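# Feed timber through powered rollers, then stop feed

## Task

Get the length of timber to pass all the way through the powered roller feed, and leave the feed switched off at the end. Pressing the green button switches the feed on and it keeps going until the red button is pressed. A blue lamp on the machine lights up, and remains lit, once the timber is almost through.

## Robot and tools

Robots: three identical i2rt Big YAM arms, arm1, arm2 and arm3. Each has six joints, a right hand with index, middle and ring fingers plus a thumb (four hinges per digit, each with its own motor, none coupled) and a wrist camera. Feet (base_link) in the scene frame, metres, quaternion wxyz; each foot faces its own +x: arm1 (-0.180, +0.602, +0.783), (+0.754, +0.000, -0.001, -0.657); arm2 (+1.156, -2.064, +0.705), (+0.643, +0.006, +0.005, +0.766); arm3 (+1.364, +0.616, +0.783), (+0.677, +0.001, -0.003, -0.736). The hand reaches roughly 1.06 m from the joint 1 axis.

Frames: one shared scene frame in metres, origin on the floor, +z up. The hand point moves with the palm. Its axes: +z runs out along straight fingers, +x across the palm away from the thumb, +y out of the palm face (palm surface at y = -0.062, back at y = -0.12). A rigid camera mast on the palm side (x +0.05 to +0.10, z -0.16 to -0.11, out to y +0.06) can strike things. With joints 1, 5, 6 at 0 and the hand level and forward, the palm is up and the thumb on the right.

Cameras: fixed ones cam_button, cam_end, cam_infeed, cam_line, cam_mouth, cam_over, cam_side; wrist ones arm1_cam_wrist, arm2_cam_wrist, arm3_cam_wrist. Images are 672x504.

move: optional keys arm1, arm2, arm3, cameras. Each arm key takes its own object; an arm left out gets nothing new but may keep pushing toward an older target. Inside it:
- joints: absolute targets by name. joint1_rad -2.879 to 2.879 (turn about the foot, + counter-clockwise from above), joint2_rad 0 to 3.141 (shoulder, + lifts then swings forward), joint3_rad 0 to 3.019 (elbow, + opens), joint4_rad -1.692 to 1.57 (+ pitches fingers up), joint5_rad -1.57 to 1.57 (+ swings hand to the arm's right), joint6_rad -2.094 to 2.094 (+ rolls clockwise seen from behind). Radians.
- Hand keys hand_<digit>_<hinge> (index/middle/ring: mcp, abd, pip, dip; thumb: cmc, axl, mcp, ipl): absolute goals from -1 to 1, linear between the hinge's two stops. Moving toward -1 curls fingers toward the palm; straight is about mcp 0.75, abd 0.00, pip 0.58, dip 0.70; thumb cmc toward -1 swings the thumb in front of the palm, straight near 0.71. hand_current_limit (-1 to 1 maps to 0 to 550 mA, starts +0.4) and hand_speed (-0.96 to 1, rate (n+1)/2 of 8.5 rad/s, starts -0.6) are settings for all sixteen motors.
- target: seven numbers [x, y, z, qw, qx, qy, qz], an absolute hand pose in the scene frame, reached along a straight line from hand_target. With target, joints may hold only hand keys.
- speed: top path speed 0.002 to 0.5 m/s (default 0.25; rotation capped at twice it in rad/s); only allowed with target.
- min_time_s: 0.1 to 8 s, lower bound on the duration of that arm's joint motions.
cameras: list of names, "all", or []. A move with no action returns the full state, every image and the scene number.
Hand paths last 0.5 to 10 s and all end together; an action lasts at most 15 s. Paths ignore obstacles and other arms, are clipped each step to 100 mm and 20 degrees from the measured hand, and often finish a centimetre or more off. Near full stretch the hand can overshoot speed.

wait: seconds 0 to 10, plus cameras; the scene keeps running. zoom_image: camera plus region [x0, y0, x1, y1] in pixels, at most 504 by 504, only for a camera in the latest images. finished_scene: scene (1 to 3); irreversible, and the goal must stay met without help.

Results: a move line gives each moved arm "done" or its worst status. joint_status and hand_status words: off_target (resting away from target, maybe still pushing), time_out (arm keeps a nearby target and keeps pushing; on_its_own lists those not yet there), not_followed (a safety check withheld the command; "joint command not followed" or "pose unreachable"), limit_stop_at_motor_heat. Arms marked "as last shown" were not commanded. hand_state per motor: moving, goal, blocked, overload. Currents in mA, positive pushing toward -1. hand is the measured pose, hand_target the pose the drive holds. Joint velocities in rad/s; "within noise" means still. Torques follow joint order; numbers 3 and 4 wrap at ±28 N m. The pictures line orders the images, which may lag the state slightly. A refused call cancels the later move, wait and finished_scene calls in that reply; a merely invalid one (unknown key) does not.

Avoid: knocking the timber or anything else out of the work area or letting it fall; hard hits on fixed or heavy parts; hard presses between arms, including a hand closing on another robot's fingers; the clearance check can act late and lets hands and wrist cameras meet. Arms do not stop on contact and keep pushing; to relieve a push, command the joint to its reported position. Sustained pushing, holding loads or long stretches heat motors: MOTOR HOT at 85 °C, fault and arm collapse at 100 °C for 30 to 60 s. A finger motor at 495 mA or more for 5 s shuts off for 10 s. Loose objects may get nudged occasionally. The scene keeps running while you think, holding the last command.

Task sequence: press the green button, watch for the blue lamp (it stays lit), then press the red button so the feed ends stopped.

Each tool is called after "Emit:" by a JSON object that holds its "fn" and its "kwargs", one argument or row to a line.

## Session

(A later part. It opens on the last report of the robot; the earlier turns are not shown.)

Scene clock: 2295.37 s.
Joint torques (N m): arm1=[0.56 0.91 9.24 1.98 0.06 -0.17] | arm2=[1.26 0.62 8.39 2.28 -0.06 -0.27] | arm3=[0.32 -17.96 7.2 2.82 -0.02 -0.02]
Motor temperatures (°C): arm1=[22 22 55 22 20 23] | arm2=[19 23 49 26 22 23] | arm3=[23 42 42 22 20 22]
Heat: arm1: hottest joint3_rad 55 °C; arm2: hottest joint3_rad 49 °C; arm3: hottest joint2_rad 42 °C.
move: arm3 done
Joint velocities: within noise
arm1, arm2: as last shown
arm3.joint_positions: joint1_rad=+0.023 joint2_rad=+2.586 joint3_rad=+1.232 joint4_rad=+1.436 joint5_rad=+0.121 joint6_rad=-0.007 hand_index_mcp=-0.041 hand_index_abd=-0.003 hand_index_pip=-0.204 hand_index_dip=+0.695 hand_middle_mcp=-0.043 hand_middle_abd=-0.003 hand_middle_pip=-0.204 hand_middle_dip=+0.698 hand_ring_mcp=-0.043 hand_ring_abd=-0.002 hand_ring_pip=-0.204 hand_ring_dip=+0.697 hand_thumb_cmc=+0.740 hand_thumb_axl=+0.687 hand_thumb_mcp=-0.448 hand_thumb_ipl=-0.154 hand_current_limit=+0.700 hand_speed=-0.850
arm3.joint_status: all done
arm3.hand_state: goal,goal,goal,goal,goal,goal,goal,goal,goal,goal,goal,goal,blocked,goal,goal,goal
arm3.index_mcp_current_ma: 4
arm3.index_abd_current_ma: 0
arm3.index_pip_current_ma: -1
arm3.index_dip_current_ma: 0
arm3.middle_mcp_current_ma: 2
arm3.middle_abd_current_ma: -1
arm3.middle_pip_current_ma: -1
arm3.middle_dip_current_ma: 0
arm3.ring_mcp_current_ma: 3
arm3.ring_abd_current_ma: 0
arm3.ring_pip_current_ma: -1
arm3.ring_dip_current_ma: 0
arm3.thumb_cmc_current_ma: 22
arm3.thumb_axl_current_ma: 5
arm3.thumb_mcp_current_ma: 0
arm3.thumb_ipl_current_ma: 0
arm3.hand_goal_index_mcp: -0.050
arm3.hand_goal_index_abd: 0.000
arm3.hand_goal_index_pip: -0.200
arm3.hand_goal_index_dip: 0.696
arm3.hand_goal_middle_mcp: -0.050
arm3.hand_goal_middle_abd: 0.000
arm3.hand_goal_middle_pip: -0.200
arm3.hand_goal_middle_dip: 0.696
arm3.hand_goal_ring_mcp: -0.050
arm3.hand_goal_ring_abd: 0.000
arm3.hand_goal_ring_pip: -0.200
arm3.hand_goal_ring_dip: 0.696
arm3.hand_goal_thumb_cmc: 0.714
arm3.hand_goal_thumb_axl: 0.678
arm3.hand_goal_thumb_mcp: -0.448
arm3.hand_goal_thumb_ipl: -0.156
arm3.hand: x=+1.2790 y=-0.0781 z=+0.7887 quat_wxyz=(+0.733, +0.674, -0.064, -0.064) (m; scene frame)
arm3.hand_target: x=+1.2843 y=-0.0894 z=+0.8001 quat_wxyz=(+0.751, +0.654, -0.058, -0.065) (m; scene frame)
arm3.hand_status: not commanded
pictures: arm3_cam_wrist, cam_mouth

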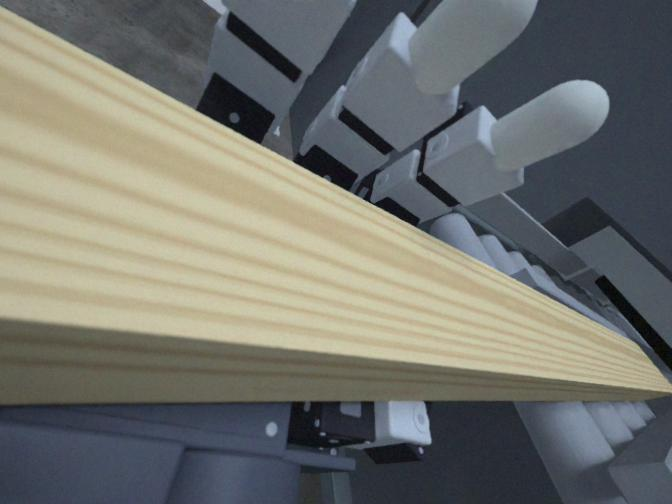

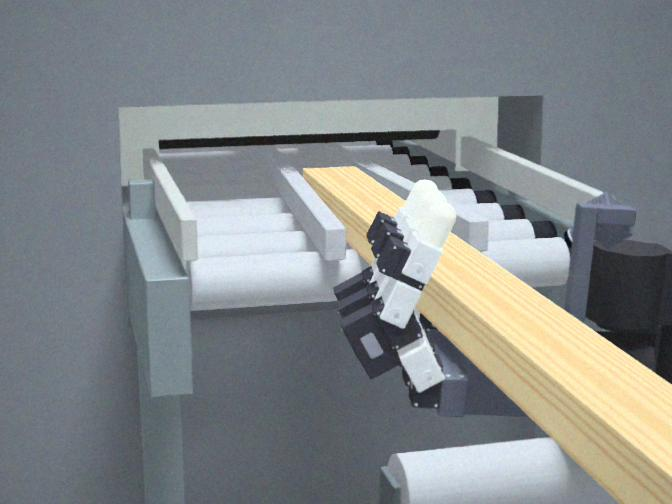

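Emit:
{"fn": "move", "kwargs": {
  "arm3": {"target": [1.279, -0.068, 0.772, 0.7043, 0.7043, -0.0629, -0.0629], "speed": 0.05},
  "cameras": ["cam_mouth", "cam_button", "arm2_cam_wrist", "cam_infeed"]
}}

Emit:
{"fn": "move", "kwargs": {

}}

Scene clock: 2304.70 s.
Joint torques (N m): arm1=[0.5 0.97 9.24 1.96 0.06 -0.17] | arm2=[1.38 0.62 8.32 2.28 -0.04 -0.21] | arm3=[-0.32 -19.49 2.29 1.87 -0.05 0.12]
Motor temperatures (°C): arm1=[22 22 55 22 20 23] | arm2=[19 23 49 26 22 23] | arm3=[23 42 41 21 20 22]
Heat: arm1: hottest joint3_rad 55 °C; arm2: hottest joint3_rad 49 °C; arm3: hottest joint2_rad 42 °C.
move: arm3 done
Joint velocities: within noise
arm1, arm2: as last shown
arm3.joint_positions: joint1_rad=+0.023 joint2_rad=+2.578 joint3_rad=+1.184 joint4_rad=+1.405 joint5_rad=+0.118 joint6_rad=-0.007 hand_index_mcp=-0.041 hand_index_abd=-0.003 hand_index_pip=-0.204 hand_index_dip=+0.695 hand_middle_mcp=-0.043 hand_middle_abd=-0.003 hand_middle_pip=-0.204 hand_middle_dip=+0.698 hand_ring_mcp=-0.043 hand_ring_abd=-0.002 hand_ring_pip=-0.204 hand_ring_dip=+0.697 hand_thumb_cmc=+0.730 hand_thumb_axl=+0.687 hand_thumb_mcp=-0.448 hand_thumb_ipl=-0.154 hand_current_limit=+0.700 hand_speed=-0.850
arm3.joint_status: not commanded
arm3.hand_state: goal,goal,goal,goal,goal,goal,goal,goal,goal,goal,goal,goal,goal,goal,goal,goal
arm3.index_mcp_current_ma: 4
arm3.index_abd_current_ma: 0
arm3.index_pip_current_ma: -1
arm3.index_dip_current_ma: 0
arm3.middle_mcp_current_ma: 2
arm3.middle_abd_current_ma: -1
arm3.middle_pip_current_ma: -1
arm3.middle_dip_current_ma: 0
arm3.ring_mcp_current_ma: 3
arm3.ring_abd_current_ma: 0
arm3.ring_pip_current_ma: -1
arm3.ring_dip_current_ma: 0
arm3.thumb_cmc_current_ma: 10
arm3.thumb_axl_current_ma: 5
arm3.thumb_mcp_current_ma: 0
arm3.thumb_ipl_current_ma: 0
arm3.hand_goal_index_mcp: -0.050
arm3.hand_goal_index_abd: 0.000
arm3.hand_goal_index_pip: -0.200
arm3.hand_goal_index_dip: 0.696
arm3.hand_goal_middle_mcp: -0.050
arm3.hand_goal_middle_abd: 0.000
arm3.hand_goal_middle_pip: -0.200
arm3.hand_goal_middle_dip: 0.696
arm3.hand_goal_ring_mcp: -0.050
arm3.hand_goal_ring_abd: 0.000
arm3.hand_goal_ring_pip: -0.200
arm3.hand_goal_ring_dip: 0.696
arm3.hand_goal_thumb_cmc: 0.714
arm3.hand_goal_thumb_axl: 0.678
arm3.hand_goal_thumb_mcp: -0.448
arm3.hand_goal_thumb_ipl: -0.156
arm3.hand: x=+1.2801 y=-0.0690 z=+0.7716 quat_wxyz=(+0.709, +0.700, -0.062, -0.063) (m; scene frame)
arm3.hand_target: x=+1.2789 y=-0.0679 z=+0.7720 quat_wxyz=(+0.704, +0.704, -0.063, -0.063) (m; scene frame)
arm3.hand_status: done (0.002 m and 0.8 deg from the pose sent, 0.020 m and 4.8 deg at the start)
pictures: arm2_cam_wrist, cam_button, cam_infeed, cam_mouth

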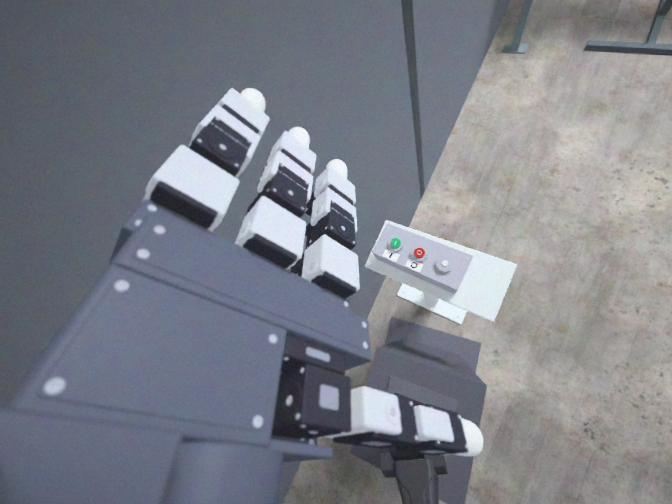

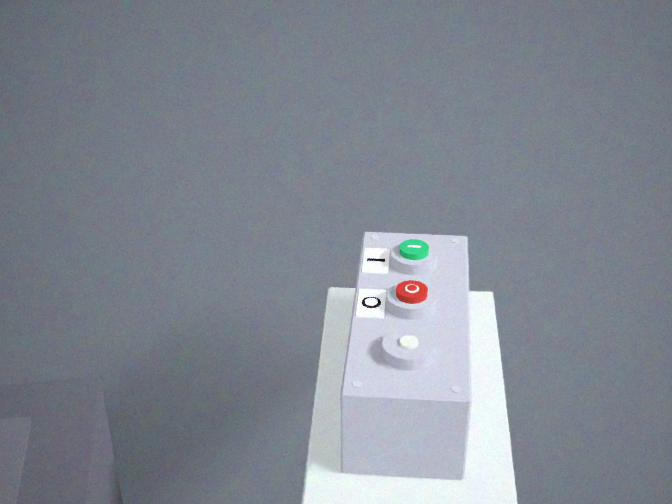

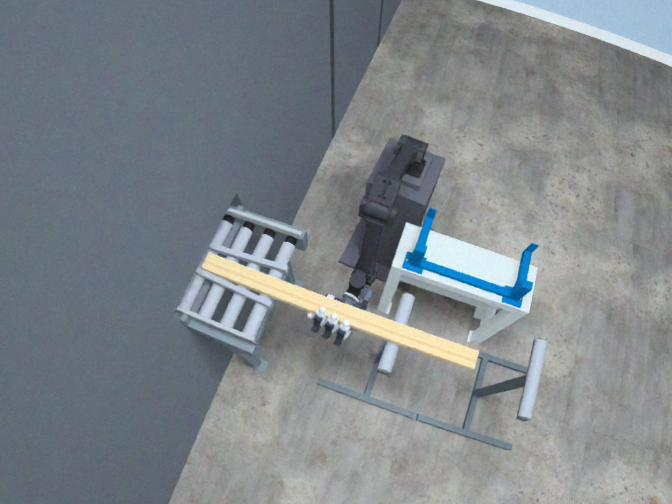

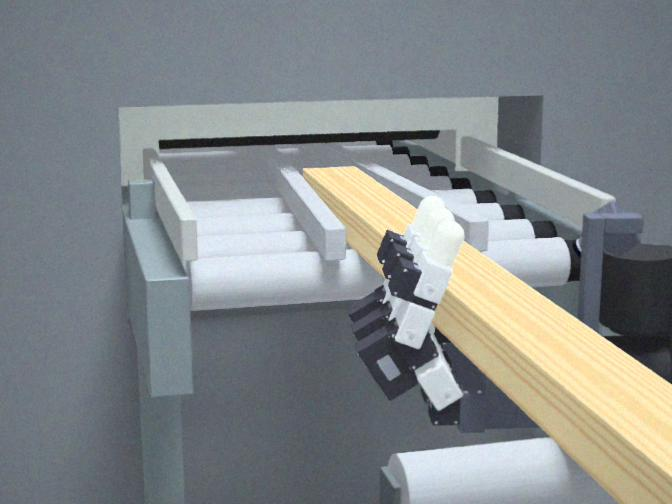

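Scene clock: 2304.70 s.
Joint torques (N m): arm1=[0.5 0.97 9.24 1.96 0.06 -0.17] | arm2=[1.38 0.62 8.32 2.28 -0.04 -0.21] | arm3=[-0.32 -19.49 2.29 1.87 -0.05 0.12]
Motor temperatures (°C): arm1=[22 22 55 22 20 23] | arm2=[19 23 49 26 22 23] | arm3=[23 42 41 21 20 22]
Heat: arm1: hottest joint3_rad 55 °C; arm2: hottest joint3_rad 49 °C; arm3: hottest joint2_rad 42 °C.
Joint velocities: within noise
arm1.joint_positions: joint1_rad=+0.588 joint2_rad=+0.584 joint3_rad=+1.318 joint4_rad=-1.380 joint5_rad=+0.037 joint6_rad=+1.119 hand_index_mcp=+0.755 hand_index_abd=+0.000 hand_index_pip=+0.577 hand_index_dip=+0.696 hand_middle_mcp=+0.755 hand_middle_abd=+0.000 hand_middle_pip=+0.577 hand_middle_dip=+0.696 hand_ring_mcp=+0.755 hand_ring_abd=+0.000 hand_ring_pip=+0.577 hand_ring_dip=+0.696 hand_thumb_cmc=+0.715 hand_thumb_axl=+0.677 hand_thumb_mcp=+0.225 hand_thumb_ipl=+0.168 hand_current_limit=+0.400 hand_speed=-0.600
arm1.joint_status: not commanded
arm1.hand_state: goal,goal,goal,goal,goal,goal,goal,goal,goal,goal,goal,goal,goal,goal,goal,goal
arm1.index_mcp_current_ma: 4
arm1.index_abd_current_ma: 1
arm1.index_pip_current_ma: 4
arm1.index_dip_current_ma: 0
arm1.middle_mcp_current_ma: 4
arm1.middle_abd_current_ma: 1
arm1.middle_pip_current_ma: 4
arm1.middle_dip_current_ma: 0
arm1.ring_mcp_current_ma: 4
arm1.ring_abd_current_ma: 1
arm1.ring_pip_current_ma: 4
arm1.ring_dip_current_ma: 0
arm1.thumb_cmc_current_ma: 3
arm1.thumb_axl_current_ma: -4
arm1.thumb_mcp_current_ma: -4
arm1.thumb_ipl_current_ma: -2
arm1.hand_goal_index_mcp: 0.754
arm1.hand_goal_index_abd: 0.000
arm1.hand_goal_index_pip: 0.576
arm1.hand_goal_index_dip: 0.696
arm1.hand_goal_middle_mcp: 0.754
arm1.hand_goal_middle_abd: 0.000
arm1.hand_goal_middle_pip: 0.576
arm1.hand_goal_middle_dip: 0.696
arm1.hand_goal_ring_mcp: 0.754
arm1.hand_goal_ring_abd: 0.000
arm1.hand_goal_ring_pip: 0.576
arm1.hand_goal_ring_dip: 0.696
arm1.hand_goal_thumb_cmc: 0.714
arm1.hand_goal_thumb_axl: 0.678
arm1.hand_goal_thumb_mcp: 0.226
arm1.hand_goal_thumb_ipl: 0.168
arm1.hand: x=-0.0978 y=+0.3671 z=+1.3021 quat_wxyz=(+0.283, +0.875, -0.184, +0.347) (m; scene frame)
arm1.hand_target: x=-0.0967 y=+0.3700 z=+1.3126 quat_wxyz=(+0.287, +0.871, -0.178, +0.357) (m; scene frame)
arm1.hand_status: not commanded
arm2.joint_positions: joint1_rad=+0.488 joint2_rad=+0.628 joint3_rad=+1.361 joint4_rad=-1.175 joint5_rad=+0.056 joint6_rad=+1.105 hand_index_mcp=+0.755 hand_index_abd=+0.001 hand_index_pip=+0.577 hand_index_dip=+0.696 hand_middle_mcp=+0.755 hand_middle_abd=+0.001 hand_middle_pip=+0.577 hand_middle_dip=+0.696 hand_ring_mcp=+0.755 hand_ring_abd=+0.001 hand_ring_pip=+0.577 hand_ring_dip=+0.696 hand_thumb_cmc=+0.715 hand_thumb_axl=+0.677 hand_thumb_mcp=+0.226 hand_thumb_ipl=+0.168 hand_current_limit=+0.400 hand_speed=-0.600
arm2.joint_status: not commanded
arm2.hand_state: goal,goal,goal,goal,goal,goal,goal,goal,goal,goal,goal,goal,goal,goal,goal,goal
arm2.index_mcp_current_ma: 1
arm2.index_abd_current_ma: 0
arm2.index_pip_current_ma: 0
arm2.index_dip_current_ma: 0
arm2.middle_mcp_current_ma: 1
arm2.middle_abd_current_ma: 0
arm2.middle_pip_current_ma: 0
arm2.middle_dip_current_ma: 0
arm2.ring_mcp_current_ma: 1
arm2.ring_abd_current_ma: 0
arm2.ring_pip_current_ma: 0
arm2.ring_dip_current_ma: 0
arm2.thumb_cmc_current_ma: 1
arm2.thumb_axl_current_ma: -1
arm2.thumb_mcp_current_ma: 0
arm2.thumb_ipl_current_ma: 0
arm2.hand_goal_index_mcp: 0.754
arm2.hand_goal_index_abd: 0.000
arm2.hand_goal_index_pip: 0.576
arm2.hand_goal_index_dip: 0.696
arm2.hand_goal_middle_mcp: 0.754
arm2.hand_goal_middle_abd: 0.000
arm2.hand_goal_middle_pip: 0.576
arm2.hand_goal_middle_dip: 0.696
arm2.hand_goal_ring_mcp: 0.754
arm2.hand_goal_ring_abd: 0.000
arm2.hand_goal_ring_pip: 0.576
arm2.hand_goal_ring_dip: 0.696
arm2.hand_goal_thumb_cmc: 0.714
arm2.hand_goal_thumb_axl: 0.678
arm2.hand_goal_thumb_mcp: 0.226
arm2.hand_goal_thumb_ipl: 0.168
arm2.hand: x=+1.0769 y=-1.7947 z=+1.2821 quat_wxyz=(-0.405, +0.203, +0.818, +0.356) (m; scene frame)
arm2.hand_target: x=+1.0761 y=-1.7986 z=+1.2968 quat_wxyz=(-0.417, +0.196, +0.810, +0.362) (m; scene frame)
arm2.hand_status: not commanded
arm3.joint_positions: joint1_rad=+0.023 joint2_rad=+2.578 joint3_rad=+1.184 joint4_rad=+1.405 joint5_rad=+0.118 joint6_rad=-0.007 hand_index_mcp=-0.041 hand_index_abd=-0.003 hand_index_pip=-0.204 hand_index_dip=+0.695 hand_middle_mcp=-0.043 hand_middle_abd=-0.003 hand_middle_pip=-0.204 hand_middle_dip=+0.698 hand_ring_mcp=-0.043 hand_ring_abd=-0.002 hand_ring_pip=-0.204 hand_ring_dip=+0.697 hand_thumb_cmc=+0.730 hand_thumb_axl=+0.687 hand_thumb_mcp=-0.448 hand_thumb_ipl=-0.154 hand_current_limit=+0.700 hand_speed=-0.850
arm3.joint_status: not commanded
arm3.hand_state: goal,goal,goal,goal,goal,goal,goal,goal,goal,goal,goal,goal,goal,goal,goal,goal
arm3.index_mcp_current_ma: 4
arm3.index_abd_current_ma: 0
arm3.index_pip_current_ma: -1
arm3.index_dip_current_ma: 0
arm3.middle_mcp_current_ma: 2
arm3.middle_abd_current_ma: -1
arm3.middle_pip_current_ma: -1
arm3.middle_dip_current_ma: 0
arm3.ring_mcp_current_ma: 3
arm3.ring_abd_current_ma: 0
arm3.ring_pip_current_ma: -1
arm3.ring_dip_current_ma: 0
arm3.thumb_cmc_current_ma: 10
arm3.thumb_axl_current_ma: 5
arm3.thumb_mcp_current_ma: 0
arm3.thumb_ipl_current_ma: 0
arm3.hand_goal_index_mcp: -0.050
arm3.hand_goal_index_abd: 0.000
arm3.hand_goal_index_pip: -0.200
arm3.hand_goal_index_dip: 0.696
arm3.hand_goal_middle_mcp: -0.050
arm3.hand_goal_middle_abd: 0.000
arm3.hand_goal_middle_pip: -0.200
arm3.hand_goal_middle_dip: 0.696
arm3.hand_goal_ring_mcp: -0.050
arm3.hand_goal_ring_abd: 0.000
arm3.hand_goal_ring_pip: -0.200
arm3.hand_goal_ring_dip: 0.696
arm3.hand_goal_thumb_cmc: 0.714
arm3.hand_goal_thumb_axl: 0.678
arm3.hand_goal_thumb_mcp: -0.448
arm3.hand_goal_thumb_ipl: -0.156
arm3.hand: x=+1.2801 y=-0.0690 z=+0.7716 quat_wxyz=(+0.709, +0.700, -0.062, -0.063) (m; scene frame)
arm3.hand_target: x=+1.2789 y=-0.0679 z=+0.7720 quat_wxyz=(+0.704, +0.704, -0.063, -0.063) (m; scene frame)
arm3.hand_status: done (0.002 m and 0.8 deg from the pose sent, 0.020 m and 4.8 deg at the start)
pictures: arm1_cam_wrist, arm2_cam_wrist, arm3_cam_wrist, cam_button, cam_end, cam_infeed, cam_line, cam_mouth, cam_over, cam_side

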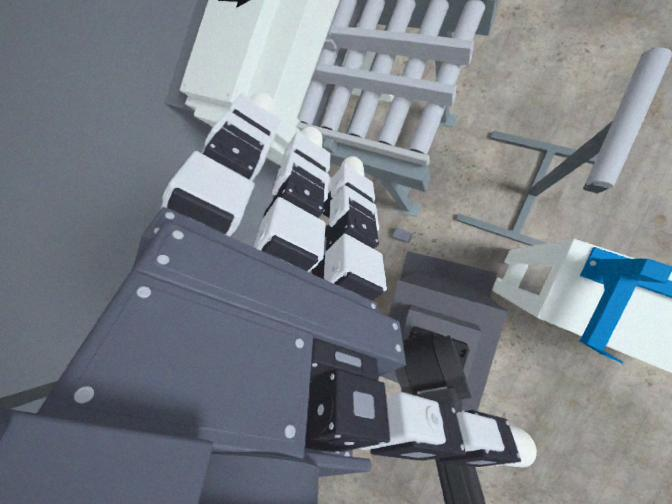

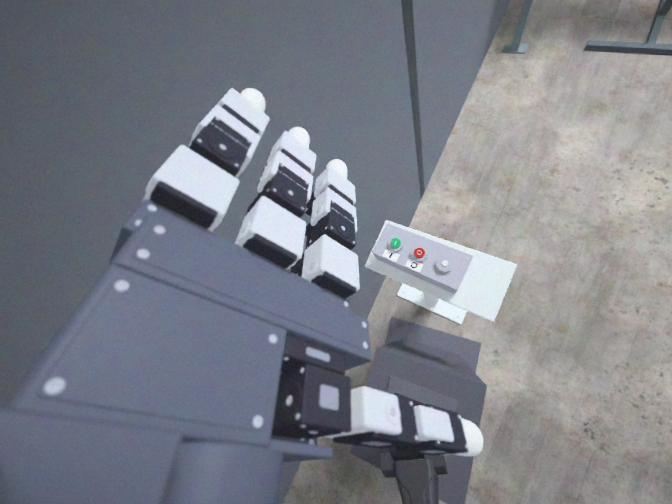

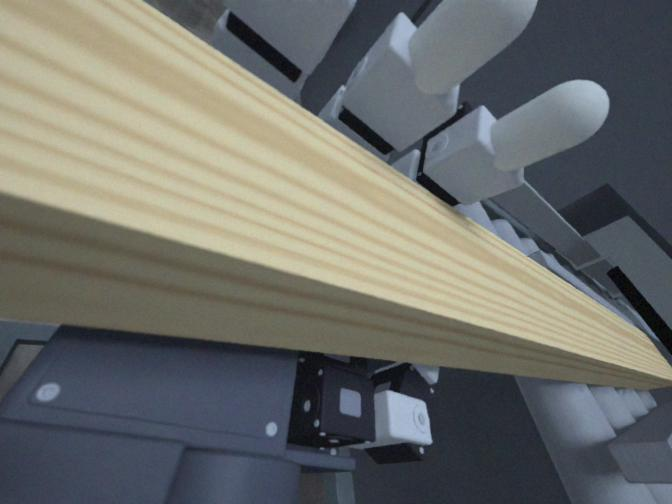

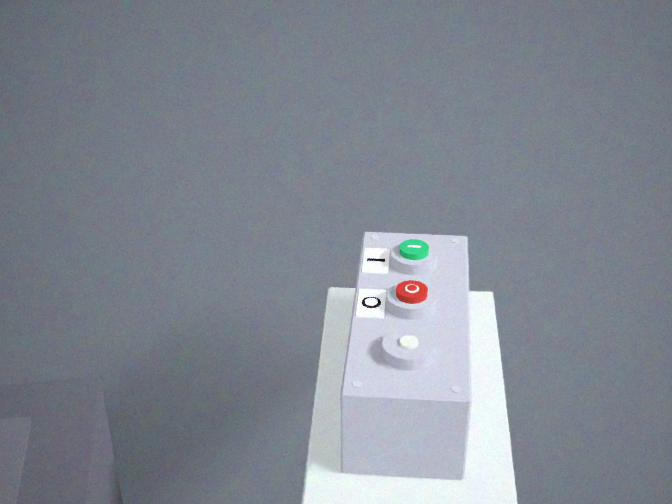

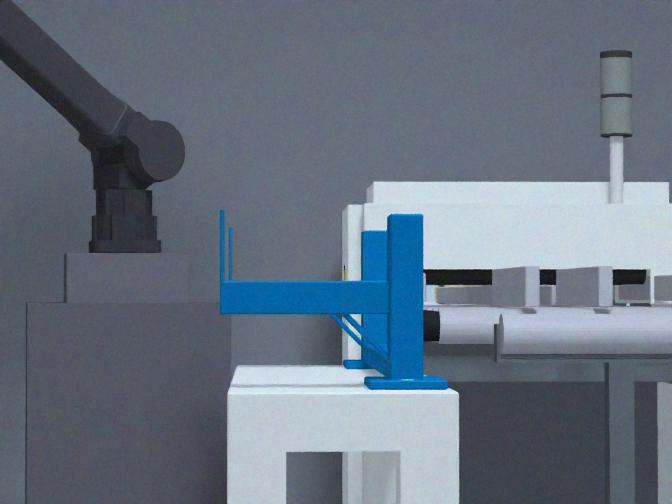

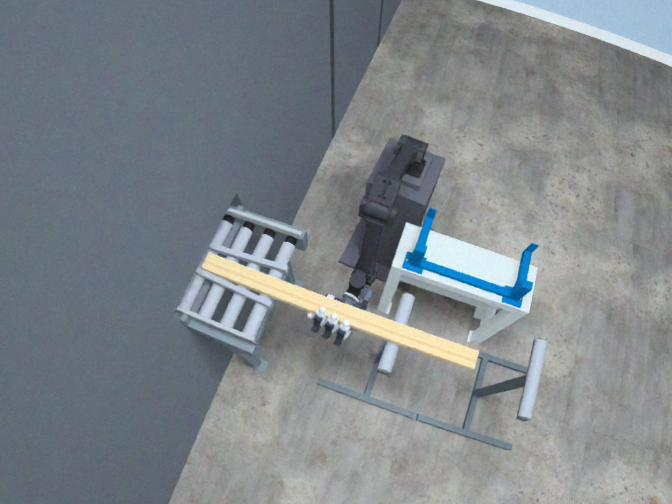

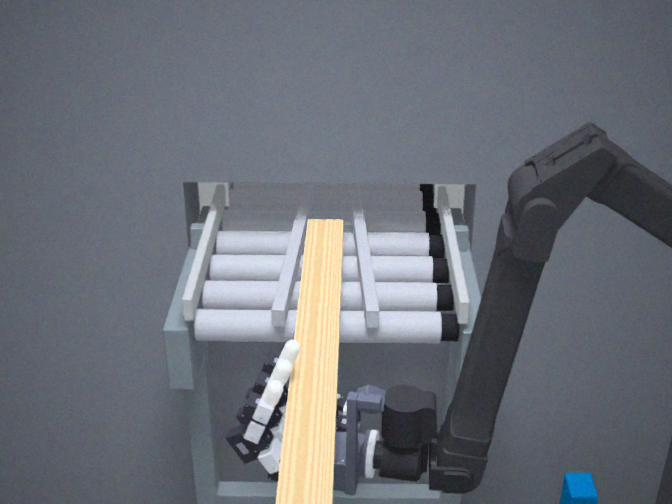

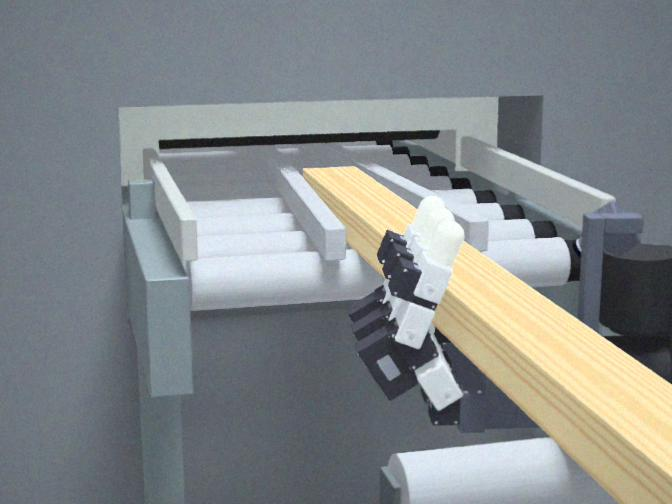

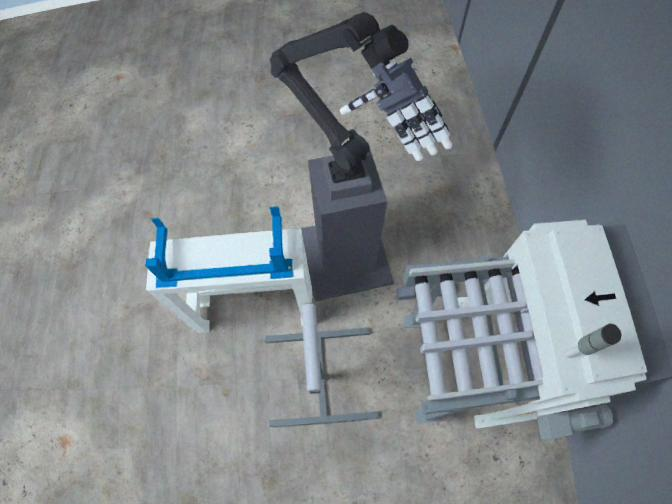

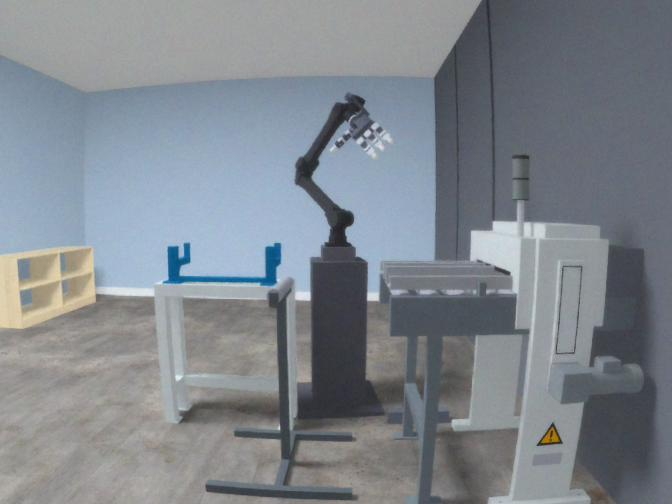

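Emit:
{"fn": "move", "kwargs": {
  "arm2": {"joints": {"joint1_rad": 0.348, "joint2_rad": 1.25, "joint3_rad": 1.40, "joint4_rad": -1.68, "joint5_rad": 0.0, "joint6_rad": 0.0, "hand_middle_mcp": -0.4, "hand_middle_pip": -0.75, "hand_middle_dip": 0.0, "hand_ring_mcp": -0.4, "hand_ring_pip": -0.75, "hand_ring_dip": 0.0, "hand_current_limit": 0.7}, "min_time_s": 4},
  "cameras": ["cam_button", "arm2_cam_wrist"]
}}

Scene clock: 2353.30 s.
Joint torques (N m): arm1=[0.56 0.97 9.25 1.96 0.06 -0.17] | arm2=[-0.79 -5.77 9.89 0.09 -0.11 -0.27] | arm3=[-0.44 -19.37 2.24 1.91 -0.05 0.11]
Motor temperatures (°C): arm1=[22 22 56 22 20 23] | arm2=[19 23 49 26 22 23] | arm3=[23 47 35 21 20 22]
Heat: arm1: hottest joint3_rad 56 °C; arm2: hottest joint3_rad 49 °C; arm3: hottest joint2_rad 47 °C.
move: arm2 done
Joint velocities: within noise
arm1, arm3: as last shown
arm2.joint_positions: joint1_rad=+0.361 joint2_rad=+1.242 joint3_rad=+1.361 joint4_rad=-1.672 joint5_rad=+0.002 joint6_rad=+0.010 hand_index_mcp=+0.755 hand_index_abd=+0.001 hand_index_pip=+0.577 hand_index_dip=+0.696 hand_middle_mcp=-0.388 hand_middle_abd=+0.001 hand_middle_pip=-0.748 hand_middle_dip=+0.002 hand_ring_mcp=-0.390 hand_ring_abd=+0.001 hand_ring_pip=-0.749 hand_ring_dip=+0.002 hand_thumb_cmc=+0.716 hand_thumb_axl=+0.677 hand_thumb_mcp=+0.224 hand_thumb_ipl=+0.168 hand_current_limit=+0.700 hand_speed=-0.600
arm2.joint_status: all done
arm2.hand_state: goal,goal,goal,goal,goal,goal,goal,goal,goal,goal,goal,goal,goal,goal,goal,goal
arm2.index_mcp_current_ma: 1
arm2.index_abd_current_ma: 0
arm2.index_pip_current_ma: 0
arm2.index_dip_current_ma: 0
arm2.middle_mcp_current_ma: 20
arm2.middle_abd_current_ma: 0
arm2.middle_pip_current_ma: 2
arm2.middle_dip_current_ma: 2
arm2.ring_mcp_current_ma: 17
arm2.ring_abd_current_ma: 0
arm2.ring_pip_current_ma: 1
arm2.ring_dip_current_ma: 2
arm2.thumb_cmc_current_ma: 2
arm2.thumb_axl_current_ma: -1
arm2.thumb_mcp_current_ma: -2
arm2.thumb_ipl_current_ma: 0
arm2.hand_goal_index_mcp: 0.754
arm2.hand_goal_index_abd: 0.000
arm2.hand_goal_index_pip: 0.576
arm2.hand_goal_index_dip: 0.696
arm2.hand_goal_middle_mcp: -0.400
arm2.hand_goal_middle_abd: 0.000
arm2.hand_goal_middle_pip: -0.750
arm2.hand_goal_middle_dip: 0.000
arm2.hand_goal_ring_mcp: -0.400
arm2.hand_goal_ring_abd: 0.000
arm2.hand_goal_ring_pip: -0.750
arm2.hand_goal_ring_dip: 0.000
arm2.hand_goal_thumb_cmc: 0.714
arm2.hand_goal_thumb_axl: 0.678
arm2.hand_goal_thumb_mcp: 0.226
arm2.hand_goal_thumb_ipl: 0.168
arm2.hand: x=+0.9613 y=-1.6799 z=+1.0185 quat_wxyz=(-0.009, -0.260, +0.966, +0.011) (m; scene frame)
arm2.hand_target: x=+0.9616 y=-1.6715 z=+1.0329 quat_wxyz=(-0.013, -0.258, +0.966, +0.022) (m; scene frame)
arm2.hand_status: not commanded
pictures: arm2_cam_wrist, cam_button

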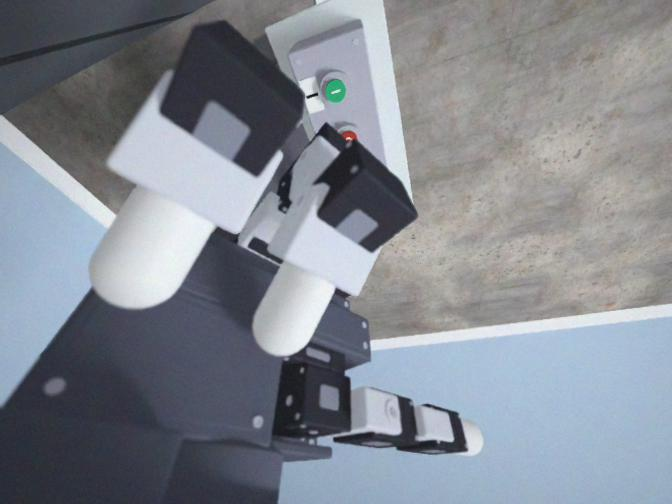

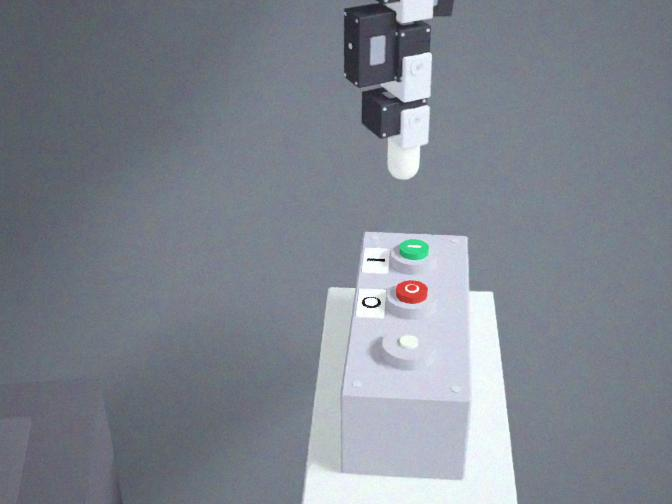

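Emit:
{"fn": "move", "kwargs": {
  "arm2": {"target": [0.9192, -1.6728, 1.005, 0, -0.2757, 0.9612, 0], "speed": 0.1},
  "cameras": ["cam_button", "arm2_cam_wrist"]
}}

Scene clock: 2417.37 s.
Joint torques (N m): arm1=[0.5 0.97 9.25 1.98 0.06 -0.17] | arm2=[0.62 -7.47 10.07 0.65 -0.01 -0.1] | arm3=[-0.26 -19.37 2.26 1.85 -0.04 0.11]
Motor temperatures (°C): arm1=[22 22 56 22 20 23] | arm2=[19 23 52 25 22 23] | arm3=[23 48 32 21 20 22]
Heat: arm1: hottest joint3_rad 56 °C; arm2: hottest joint3_rad 52 °C; arm3: hottest joint2_rad 48 °C.
move: arm2 off_target
Joint velocities: within noise
arm1, arm3: as last shown
arm2.joint_positions: joint1_rad=+0.435 joint2_rad=+1.317 joint3_rad=+1.361 joint4_rad=-1.667 joint5_rad=+0.011 joint6_rad=+0.053 hand_index_mcp=+0.754 hand_index_abd=+0.001 hand_index_pip=+0.577 hand_index_dip=+0.696 hand_middle_mcp=-0.388 hand_middle_abd=+0.001 hand_middle_pip=-0.748 hand_middle_dip=+0.002 hand_ring_mcp=-0.390 hand_ring_abd=+0.001 hand_ring_pip=-0.749 hand_ring_dip=+0.002 hand_thumb_cmc=+0.715 hand_thumb_axl=+0.677 hand_thumb_mcp=+0.224 hand_thumb_ipl=+0.168 hand_current_limit=+0.700 hand_speed=-0.600
arm2.joint_status: not commanded
arm2.hand_state: goal,goal,goal,goal,goal,goal,goal,goal,goal,goal,goal,goal,goal,goal,goal,goal
arm2.index_mcp_current_ma: 0
arm2.index_abd_current_ma: 0
arm2.index_pip_current_ma: 0
arm2.index_dip_current_ma: 0
arm2.middle_mcp_current_ma: 20
arm2.middle_abd_current_ma: 0
arm2.middle_pip_current_ma: 2
arm2.middle_dip_current_ma: 2
arm2.ring_mcp_current_ma: 17
arm2.ring_abd_current_ma: 0
arm2.ring_pip_current_ma: 1
arm2.ring_dip_current_ma: 2
arm2.thumb_cmc_current_ma: 1
arm2.thumb_axl_current_ma: -1
arm2.thumb_mcp_current_ma: -3
arm2.thumb_ipl_current_ma: 0
arm2.hand_goal_index_mcp: 0.754
arm2.hand_goal_index_abd: 0.000
arm2.hand_goal_index_pip: 0.576
arm2.hand_goal_index_dip: 0.696
arm2.hand_goal_middle_mcp: -0.400
arm2.hand_goal_middle_abd: 0.000
arm2.hand_goal_middle_pip: -0.750
arm2.hand_goal_middle_dip: 0.000
arm2.hand_goal_ring_mcp: -0.400
arm2.hand_goal_ring_abd: 0.000
arm2.hand_goal_ring_pip: -0.750
arm2.hand_goal_ring_dip: 0.000
arm2.hand_goal_thumb_cmc: 0.714
arm2.hand_goal_thumb_axl: 0.678
arm2.hand_goal_thumb_mcp: 0.226
arm2.hand_goal_thumb_ipl: 0.168
arm2.hand: x=+0.9299 y=-1.6825 z=+0.9882 quat_wxyz=(+0.007, -0.275, +0.961, -0.021) (m; scene frame)
arm2.hand_target: x=+0.9196 y=-1.6735 z=+1.0049 quat_wxyz=(+0.000, -0.276, +0.961, +0.000) (m; scene frame)
arm2.hand_status: off_target (0.022 m and 2.5 deg from the pose sent, 0.045 m and 2.5 deg at the start)
pictures: arm2_cam_wrist, cam_button

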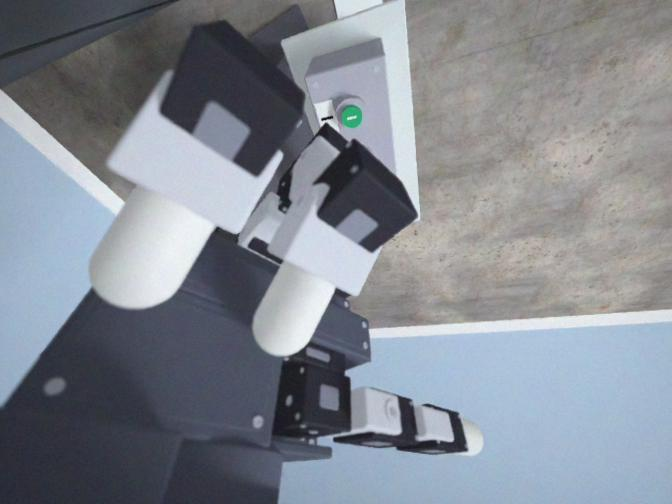

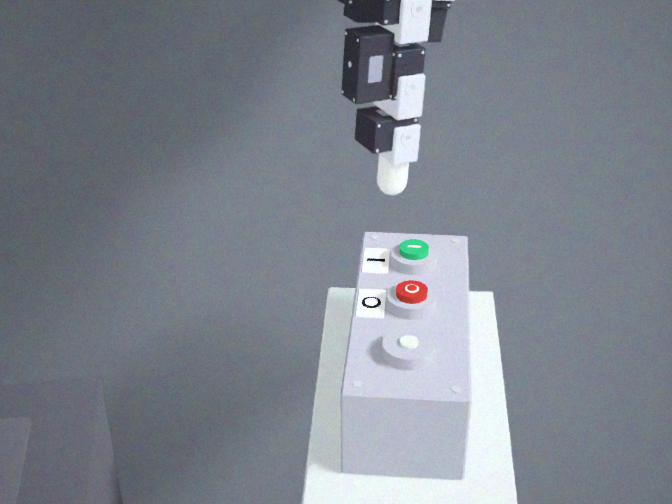

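Emit:
{"fn": "move", "kwargs": {
  "arm2": {"joints": {"joint1_rad": 0.462, "joint2_rad": 1.317, "joint3_rad": 1.35, "joint4_rad": -1.605, "joint5_rad": 0.0, "joint6_rad": 0.03}, "min_time_s": 2},
  "cameras": ["cam_button", "arm2_cam_wrist"]
}}

Scene clock: 2480.13 s.
Joint torques (N m): arm1=[0.56 0.91 9.24 1.98 0.06 -0.17] | arm2=[2.2 -7.47 6.95 0.85 -0.18 -0.42] | arm3=[-0.21 -19.31 2.22 1.84 -0.05 0.11]
Motor temperatures (°C): arm1=[22 22 56 22 20 23] | arm2=[19 23 53 25 22 23] | arm3=[23 48 31 21 19 22]
Heat: arm1: hottest joint3_rad 56 °C; arm2: hottest joint3_rad 53 °C; arm3: hottest joint2_rad 48 °C.
move: arm2 done
Joint velocities: within noise
arm1, arm3: as last shown
arm2.joint_positions: joint1_rad=+0.439 joint2_rad=+1.317 joint3_rad=+1.348 joint4_rad=-1.620 joint5_rad=+0.003 joint6_rad=+0.053 hand_index_mcp=+0.754 hand_index_abd=+0.001 hand_index_pip=+0.577 hand_index_dip=+0.696 hand_middle_mcp=-0.388 hand_middle_abd=+0.001 hand_middle_pip=-0.748 hand_middle_dip=+0.002 hand_ring_mcp=-0.390 hand_ring_abd=+0.001 hand_ring_pip=-0.749 hand_ring_dip=+0.002 hand_thumb_cmc=+0.715 hand_thumb_axl=+0.677 hand_thumb_mcp=+0.224 hand_thumb_ipl=+0.168 hand_current_limit=+0.700 hand_speed=-0.600
arm2.joint_status: all done
arm2.hand_state: goal,goal,goal,goal,goal,goal,goal,goal,goal,goal,goal,goal,goal,goal,goal,goal
arm2.index_mcp_current_ma: 0
arm2.index_abd_current_ma: 0
arm2.index_pip_current_ma: 0
arm2.index_dip_current_ma: 0
arm2.middle_mcp_current_ma: 20
arm2.middle_abd_current_ma: 0
arm2.middle_pip_current_ma: 2
arm2.middle_dip_current_ma: 2
arm2.ring_mcp_current_ma: 17
arm2.ring_abd_current_ma: 0
arm2.ring_pip_current_ma: 1
arm2.ring_dip_current_ma: 2
arm2.thumb_cmc_current_ma: 1
arm2.thumb_axl_current_ma: -1
arm2.thumb_mcp_current_ma: -3
arm2.thumb_ipl_current_ma: 0
arm2.hand_goal_index_mcp: 0.754
arm2.hand_goal_index_abd: 0.000
arm2.hand_goal_index_pip: 0.576
arm2.hand_goal_index_dip: 0.696
arm2.hand_goal_middle_mcp: -0.400
arm2.hand_goal_middle_abd: 0.000
arm2.hand_goal_middle_pip: -0.750
arm2.hand_goal_middle_dip: 0.000
arm2.hand_goal_ring_mcp: -0.400
arm2.hand_goal_ring_abd: 0.000
arm2.hand_goal_ring_pip: -0.750
arm2.hand_goal_ring_dip: 0.000
arm2.hand_goal_thumb_cmc: 0.714
arm2.hand_goal_thumb_axl: 0.678
arm2.hand_goal_thumb_mcp: 0.226
arm2.hand_goal_thumb_ipl: 0.168
arm2.hand: x=+0.9224 y=-1.6768 z=+0.9860 quat_wxyz=(-0.003, -0.277, +0.961, -0.006) (m; scene frame)
arm2.hand_target: x=+0.9085 y=-1.6802 z=+0.9882 quat_wxyz=(-0.007, -0.299, +0.954, +0.002) (m; scene frame)
arm2.hand_status: not commanded
pictures: arm2_cam_wrist, cam_button

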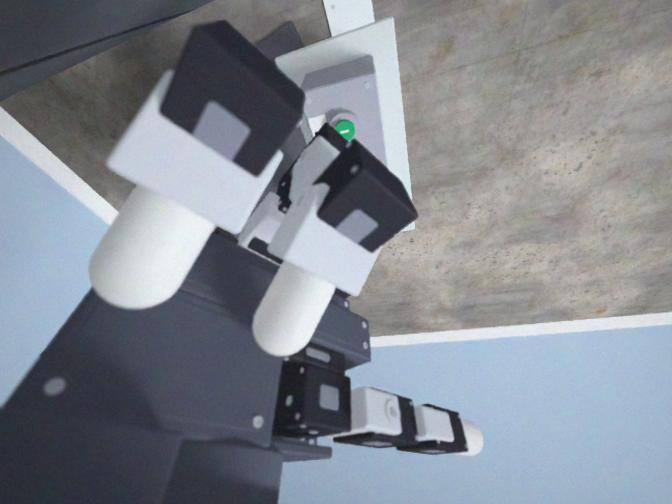

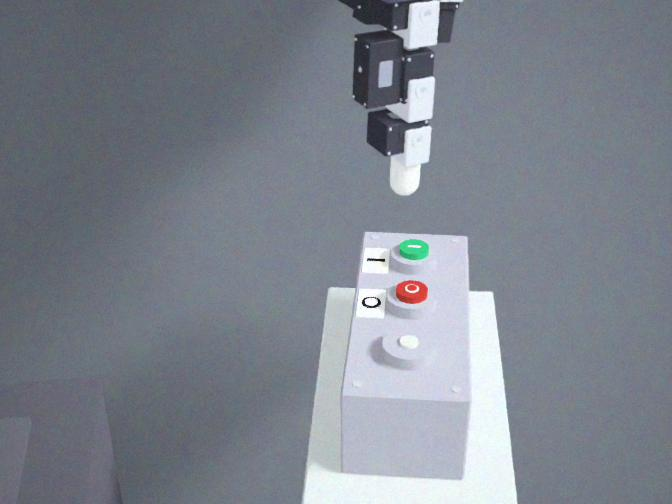

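Emit:
{"fn": "move", "kwargs": {
  "arm2": {"joints": {"joint1_rad": 0.466, "joint2_rad": 1.34, "joint3_rad": 1.306, "joint4_rad": -1.545, "joint5_rad": 0.0, "joint6_rad": 0.03}, "min_time_s": 2},
  "cameras": ["cam_button", "arm2_cam_wrist"]
}}

Emit:
{"fn": "zoom_image", "kwargs": {
  "camera": "cam_button",
  "region": [330, 130, 490, 290]
}}

Scene clock: 2494.50 s.
Joint torques (N m): arm1=[0.5 0.97 9.24 1.98 0.06 -0.17] | arm2=[2.78 -5.95 7.13 1.05 -0.19 -0.45] | arm3=[-0.38 -19.31 2.28 1.87 -0.05 0.12]
Motor temperatures (°C): arm1=[22 22 56 22 20 23] | arm2=[19 23 51 25 22 23] | arm3=[23 48 31 21 19 22]
Heat: arm1: hottest joint3_rad 56 °C; arm2: hottest joint3_rad 51 °C; arm3: hottest joint2_rad 48 °C.
move: arm2 done
Joint velocities: within noise
arm1, arm3: as last shown
arm2.joint_positions: joint1_rad=+0.439 joint2_rad=+1.317 joint3_rad=+1.304 joint4_rad=-1.563 joint5_rad=+0.003 joint6_rad=+0.061 hand_index_mcp=+0.754 hand_index_abd=+0.001 hand_index_pip=+0.577 hand_index_dip=+0.696 hand_middle_mcp=-0.388 hand_middle_abd=+0.001 hand_middle_pip=-0.748 hand_middle_dip=+0.002 hand_ring_mcp=-0.390 hand_ring_abd=+0.001 hand_ring_pip=-0.749 hand_ring_dip=+0.002 hand_thumb_cmc=+0.715 hand_thumb_axl=+0.677 hand_thumb_mcp=+0.224 hand_thumb_ipl=+0.168 hand_current_limit=+0.700 hand_speed=-0.600
arm2.joint_status: all done
arm2.hand_state: goal,goal,goal,goal,goal,goal,goal,goal,goal,goal,goal,goal,goal,goal,goal,goal
arm2.index_mcp_current_ma: 0
arm2.index_abd_current_ma: 0
arm2.index_pip_current_ma: 0
arm2.index_dip_current_ma: 0
arm2.middle_mcp_current_ma: 20
arm2.middle_abd_current_ma: 0
arm2.middle_pip_current_ma: 2
arm2.middle_dip_current_ma: 2
arm2.ring_mcp_current_ma: 17
arm2.ring_abd_current_ma: 0
arm2.ring_pip_current_ma: 1
arm2.ring_dip_current_ma: 2
arm2.thumb_cmc_current_ma: 1
arm2.thumb_axl_current_ma: -1
arm2.thumb_mcp_current_ma: -3
arm2.thumb_ipl_current_ma: 0
arm2.hand_goal_index_mcp: 0.754
arm2.hand_goal_index_abd: 0.000
arm2.hand_goal_index_pip: 0.576
arm2.hand_goal_index_dip: 0.696
arm2.hand_goal_middle_mcp: -0.400
arm2.hand_goal_middle_abd: 0.000
arm2.hand_goal_middle_pip: -0.750
arm2.hand_goal_middle_dip: 0.000
arm2.hand_goal_ring_mcp: -0.400
arm2.hand_goal_ring_abd: 0.000
arm2.hand_goal_ring_pip: -0.750
arm2.hand_goal_ring_dip: 0.000
arm2.hand_goal_thumb_cmc: 0.714
arm2.hand_goal_thumb_axl: 0.678
arm2.hand_goal_thumb_mcp: 0.226
arm2.hand_goal_thumb_ipl: 0.168
arm2.hand: x=+0.9208 y=-1.6737 z=+0.9704 quat_wxyz=(-0.005, -0.273, +0.962, +0.001) (m; scene frame)
arm2.hand_target: x=+0.9024 y=-1.6755 z=+0.9627 quat_wxyz=(-0.006, -0.301, +0.954, -0.001) (m; scene frame)
arm2.hand_status: not commanded
pictures: arm2_cam_wrist, cam_button

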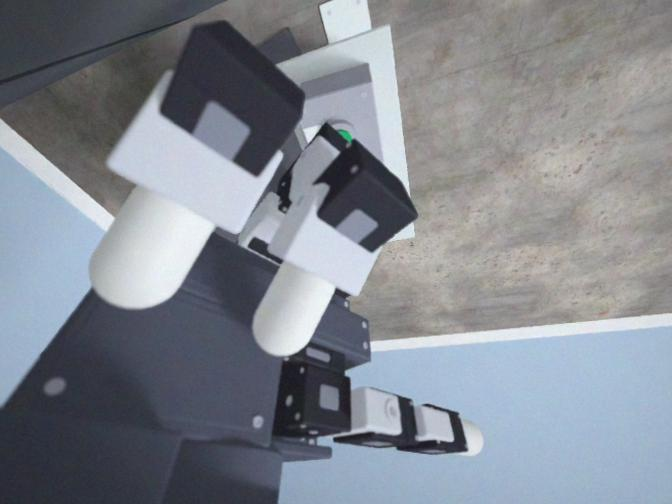

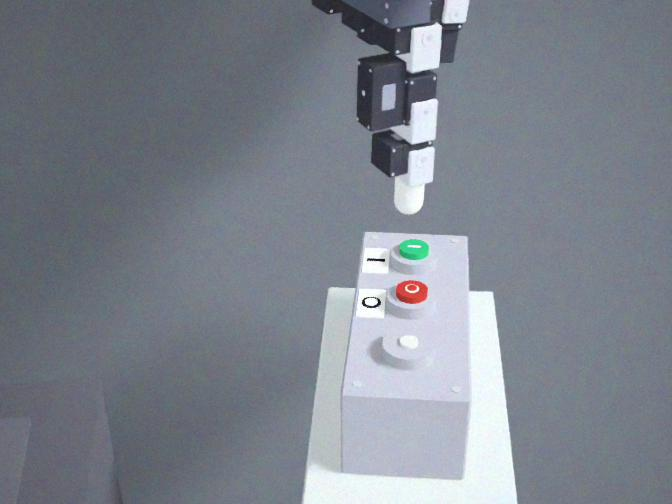

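Scaled by 3.150 from the camera's 672x504 image, which has a finer 960x720 frame.

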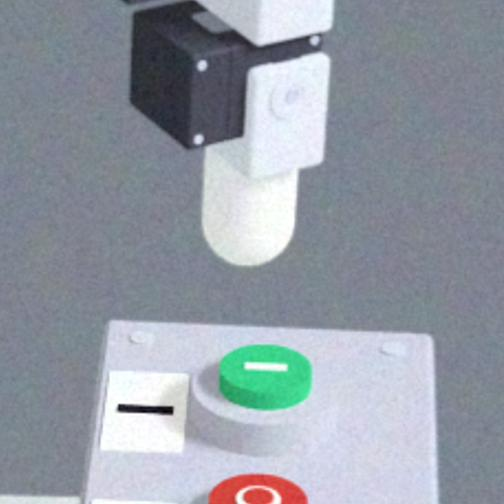

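Emit:
{"fn": "move", "kwargs": {
  "arm2": {"joints": {"joint1_rad": 0.47, "joint2_rad": 1.34, "joint3_rad": 1.256, "joint4_rad": -1.495, "joint5_rad": 0.0, "joint6_rad": 0.03}, "min_time_s": 2},
  "cameras": ["cam_button", "cam_infeed", "cam_line"]
}}

Emit:
{"fn": "zoom_image", "kwargs": {
  "camera": "cam_button",
  "region": [330, 130, 490, 290]
}}

Scene clock: 2509.47 s.
Joint torques (N m): arm1=[0.56 0.91 9.25 1.98 0.06 -0.17] | arm2=[2.73 -5.83 7.16 0.99 -0.18 -0.47] | arm3=[-0.38 -19.31 2.19 1.89 -0.05 0.12]
Motor temperatures (°C): arm1=[22 22 56 22 20 23] | arm2=[19 23 50 25 22 23] | arm3=[23 48 31 21 19 22]
Heat: arm1: hottest joint3_rad 56 °C; arm2: hottest joint3_rad 50 °C; arm3: hottest joint2_rad 48 °C.
move: arm2 done
Joint velocities: within noise
arm1, arm3: as last shown
arm2.joint_positions: joint1_rad=+0.439 joint2_rad=+1.317 joint3_rad=+1.253 joint4_rad=-1.510 joint5_rad=+0.003 joint6_rad=+0.061 hand_index_mcp=+0.754 hand_index_abd=+0.001 hand_index_pip=+0.577 hand_index_dip=+0.696 hand_middle_mcp=-0.388 hand_middle_abd=+0.001 hand_middle_pip=-0.748 hand_middle_dip=+0.002 hand_ring_mcp=-0.390 hand_ring_abd=+0.001 hand_ring_pip=-0.749 hand_ring_dip=+0.002 hand_thumb_cmc=+0.715 hand_thumb_axl=+0.677 hand_thumb_mcp=+0.224 hand_thumb_ipl=+0.168 hand_current_limit=+0.700 hand_speed=-0.600
arm2.joint_status: all done
arm2.hand_state: goal,goal,goal,goal,goal,goal,goal,goal,goal,goal,goal,goal,goal,goal,goal,goal
arm2.index_mcp_current_ma: 0
arm2.index_abd_current_ma: 0
arm2.index_pip_current_ma: 0
arm2.index_dip_current_ma: 0
arm2.middle_mcp_current_ma: 20
arm2.middle_abd_current_ma: 0
arm2.middle_pip_current_ma: 2
arm2.middle_dip_current_ma: 2
arm2.ring_mcp_current_ma: 17
arm2.ring_abd_current_ma: 0
arm2.ring_pip_current_ma: 1
arm2.ring_dip_current_ma: 2
arm2.thumb_cmc_current_ma: 1
arm2.thumb_axl_current_ma: -1
arm2.thumb_mcp_current_ma: -3
arm2.thumb_ipl_current_ma: 0
arm2.hand_goal_index_mcp: 0.754
arm2.hand_goal_index_abd: 0.000
arm2.hand_goal_index_pip: 0.576
arm2.hand_goal_index_dip: 0.696
arm2.hand_goal_middle_mcp: -0.400
arm2.hand_goal_middle_abd: 0.000
arm2.hand_goal_middle_pip: -0.750
arm2.hand_goal_middle_dip: 0.000
arm2.hand_goal_ring_mcp: -0.400
arm2.hand_goal_ring_abd: 0.000
arm2.hand_goal_ring_pip: -0.750
arm2.hand_goal_ring_dip: 0.000
arm2.hand_goal_thumb_cmc: 0.714
arm2.hand_goal_thumb_axl: 0.678
arm2.hand_goal_thumb_mcp: 0.226
arm2.hand_goal_thumb_ipl: 0.168
arm2.hand: x=+0.9207 y=-1.6740 z=+0.9510 quat_wxyz=(-0.005, -0.273, +0.962, +0.001) (m; scene frame)
arm2.hand_target: x=+0.9013 y=-1.6775 z=+0.9436 quat_wxyz=(-0.006, -0.303, +0.953, -0.001) (m; scene frame)
arm2.hand_status: not commanded
pictures: cam_button, cam_infeed, cam_line

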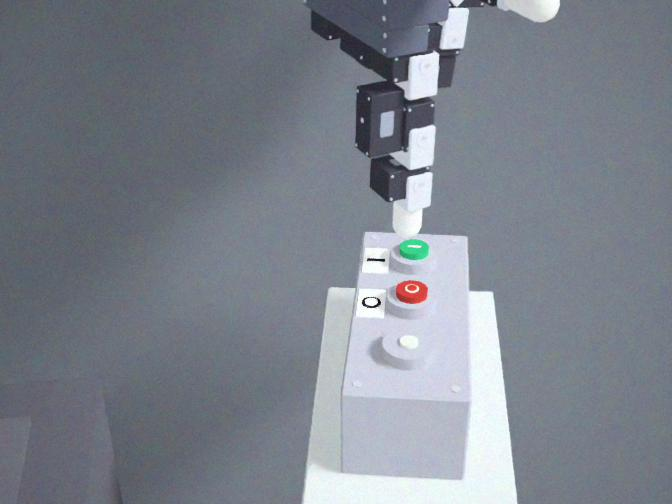

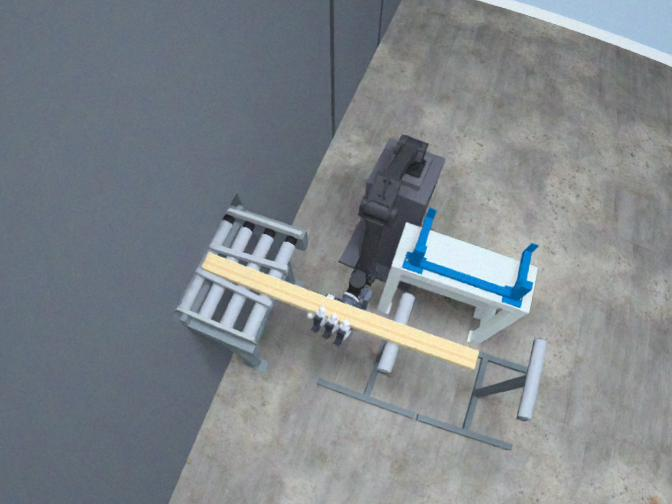

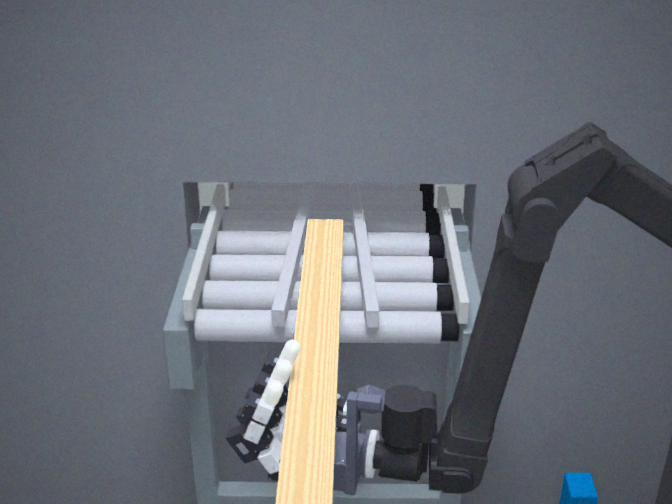

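Scaled by 3.150 from the camera's 672x504 image, which has a finer 960x720 frame.

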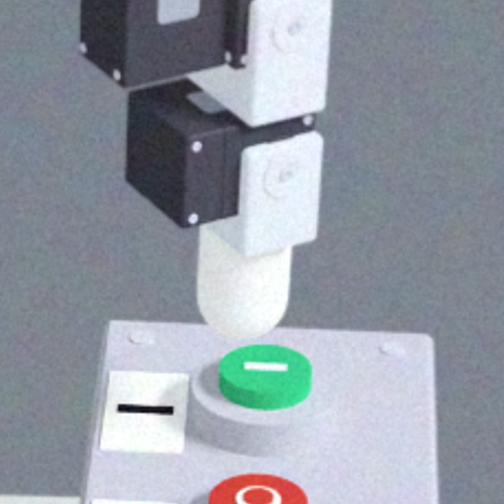

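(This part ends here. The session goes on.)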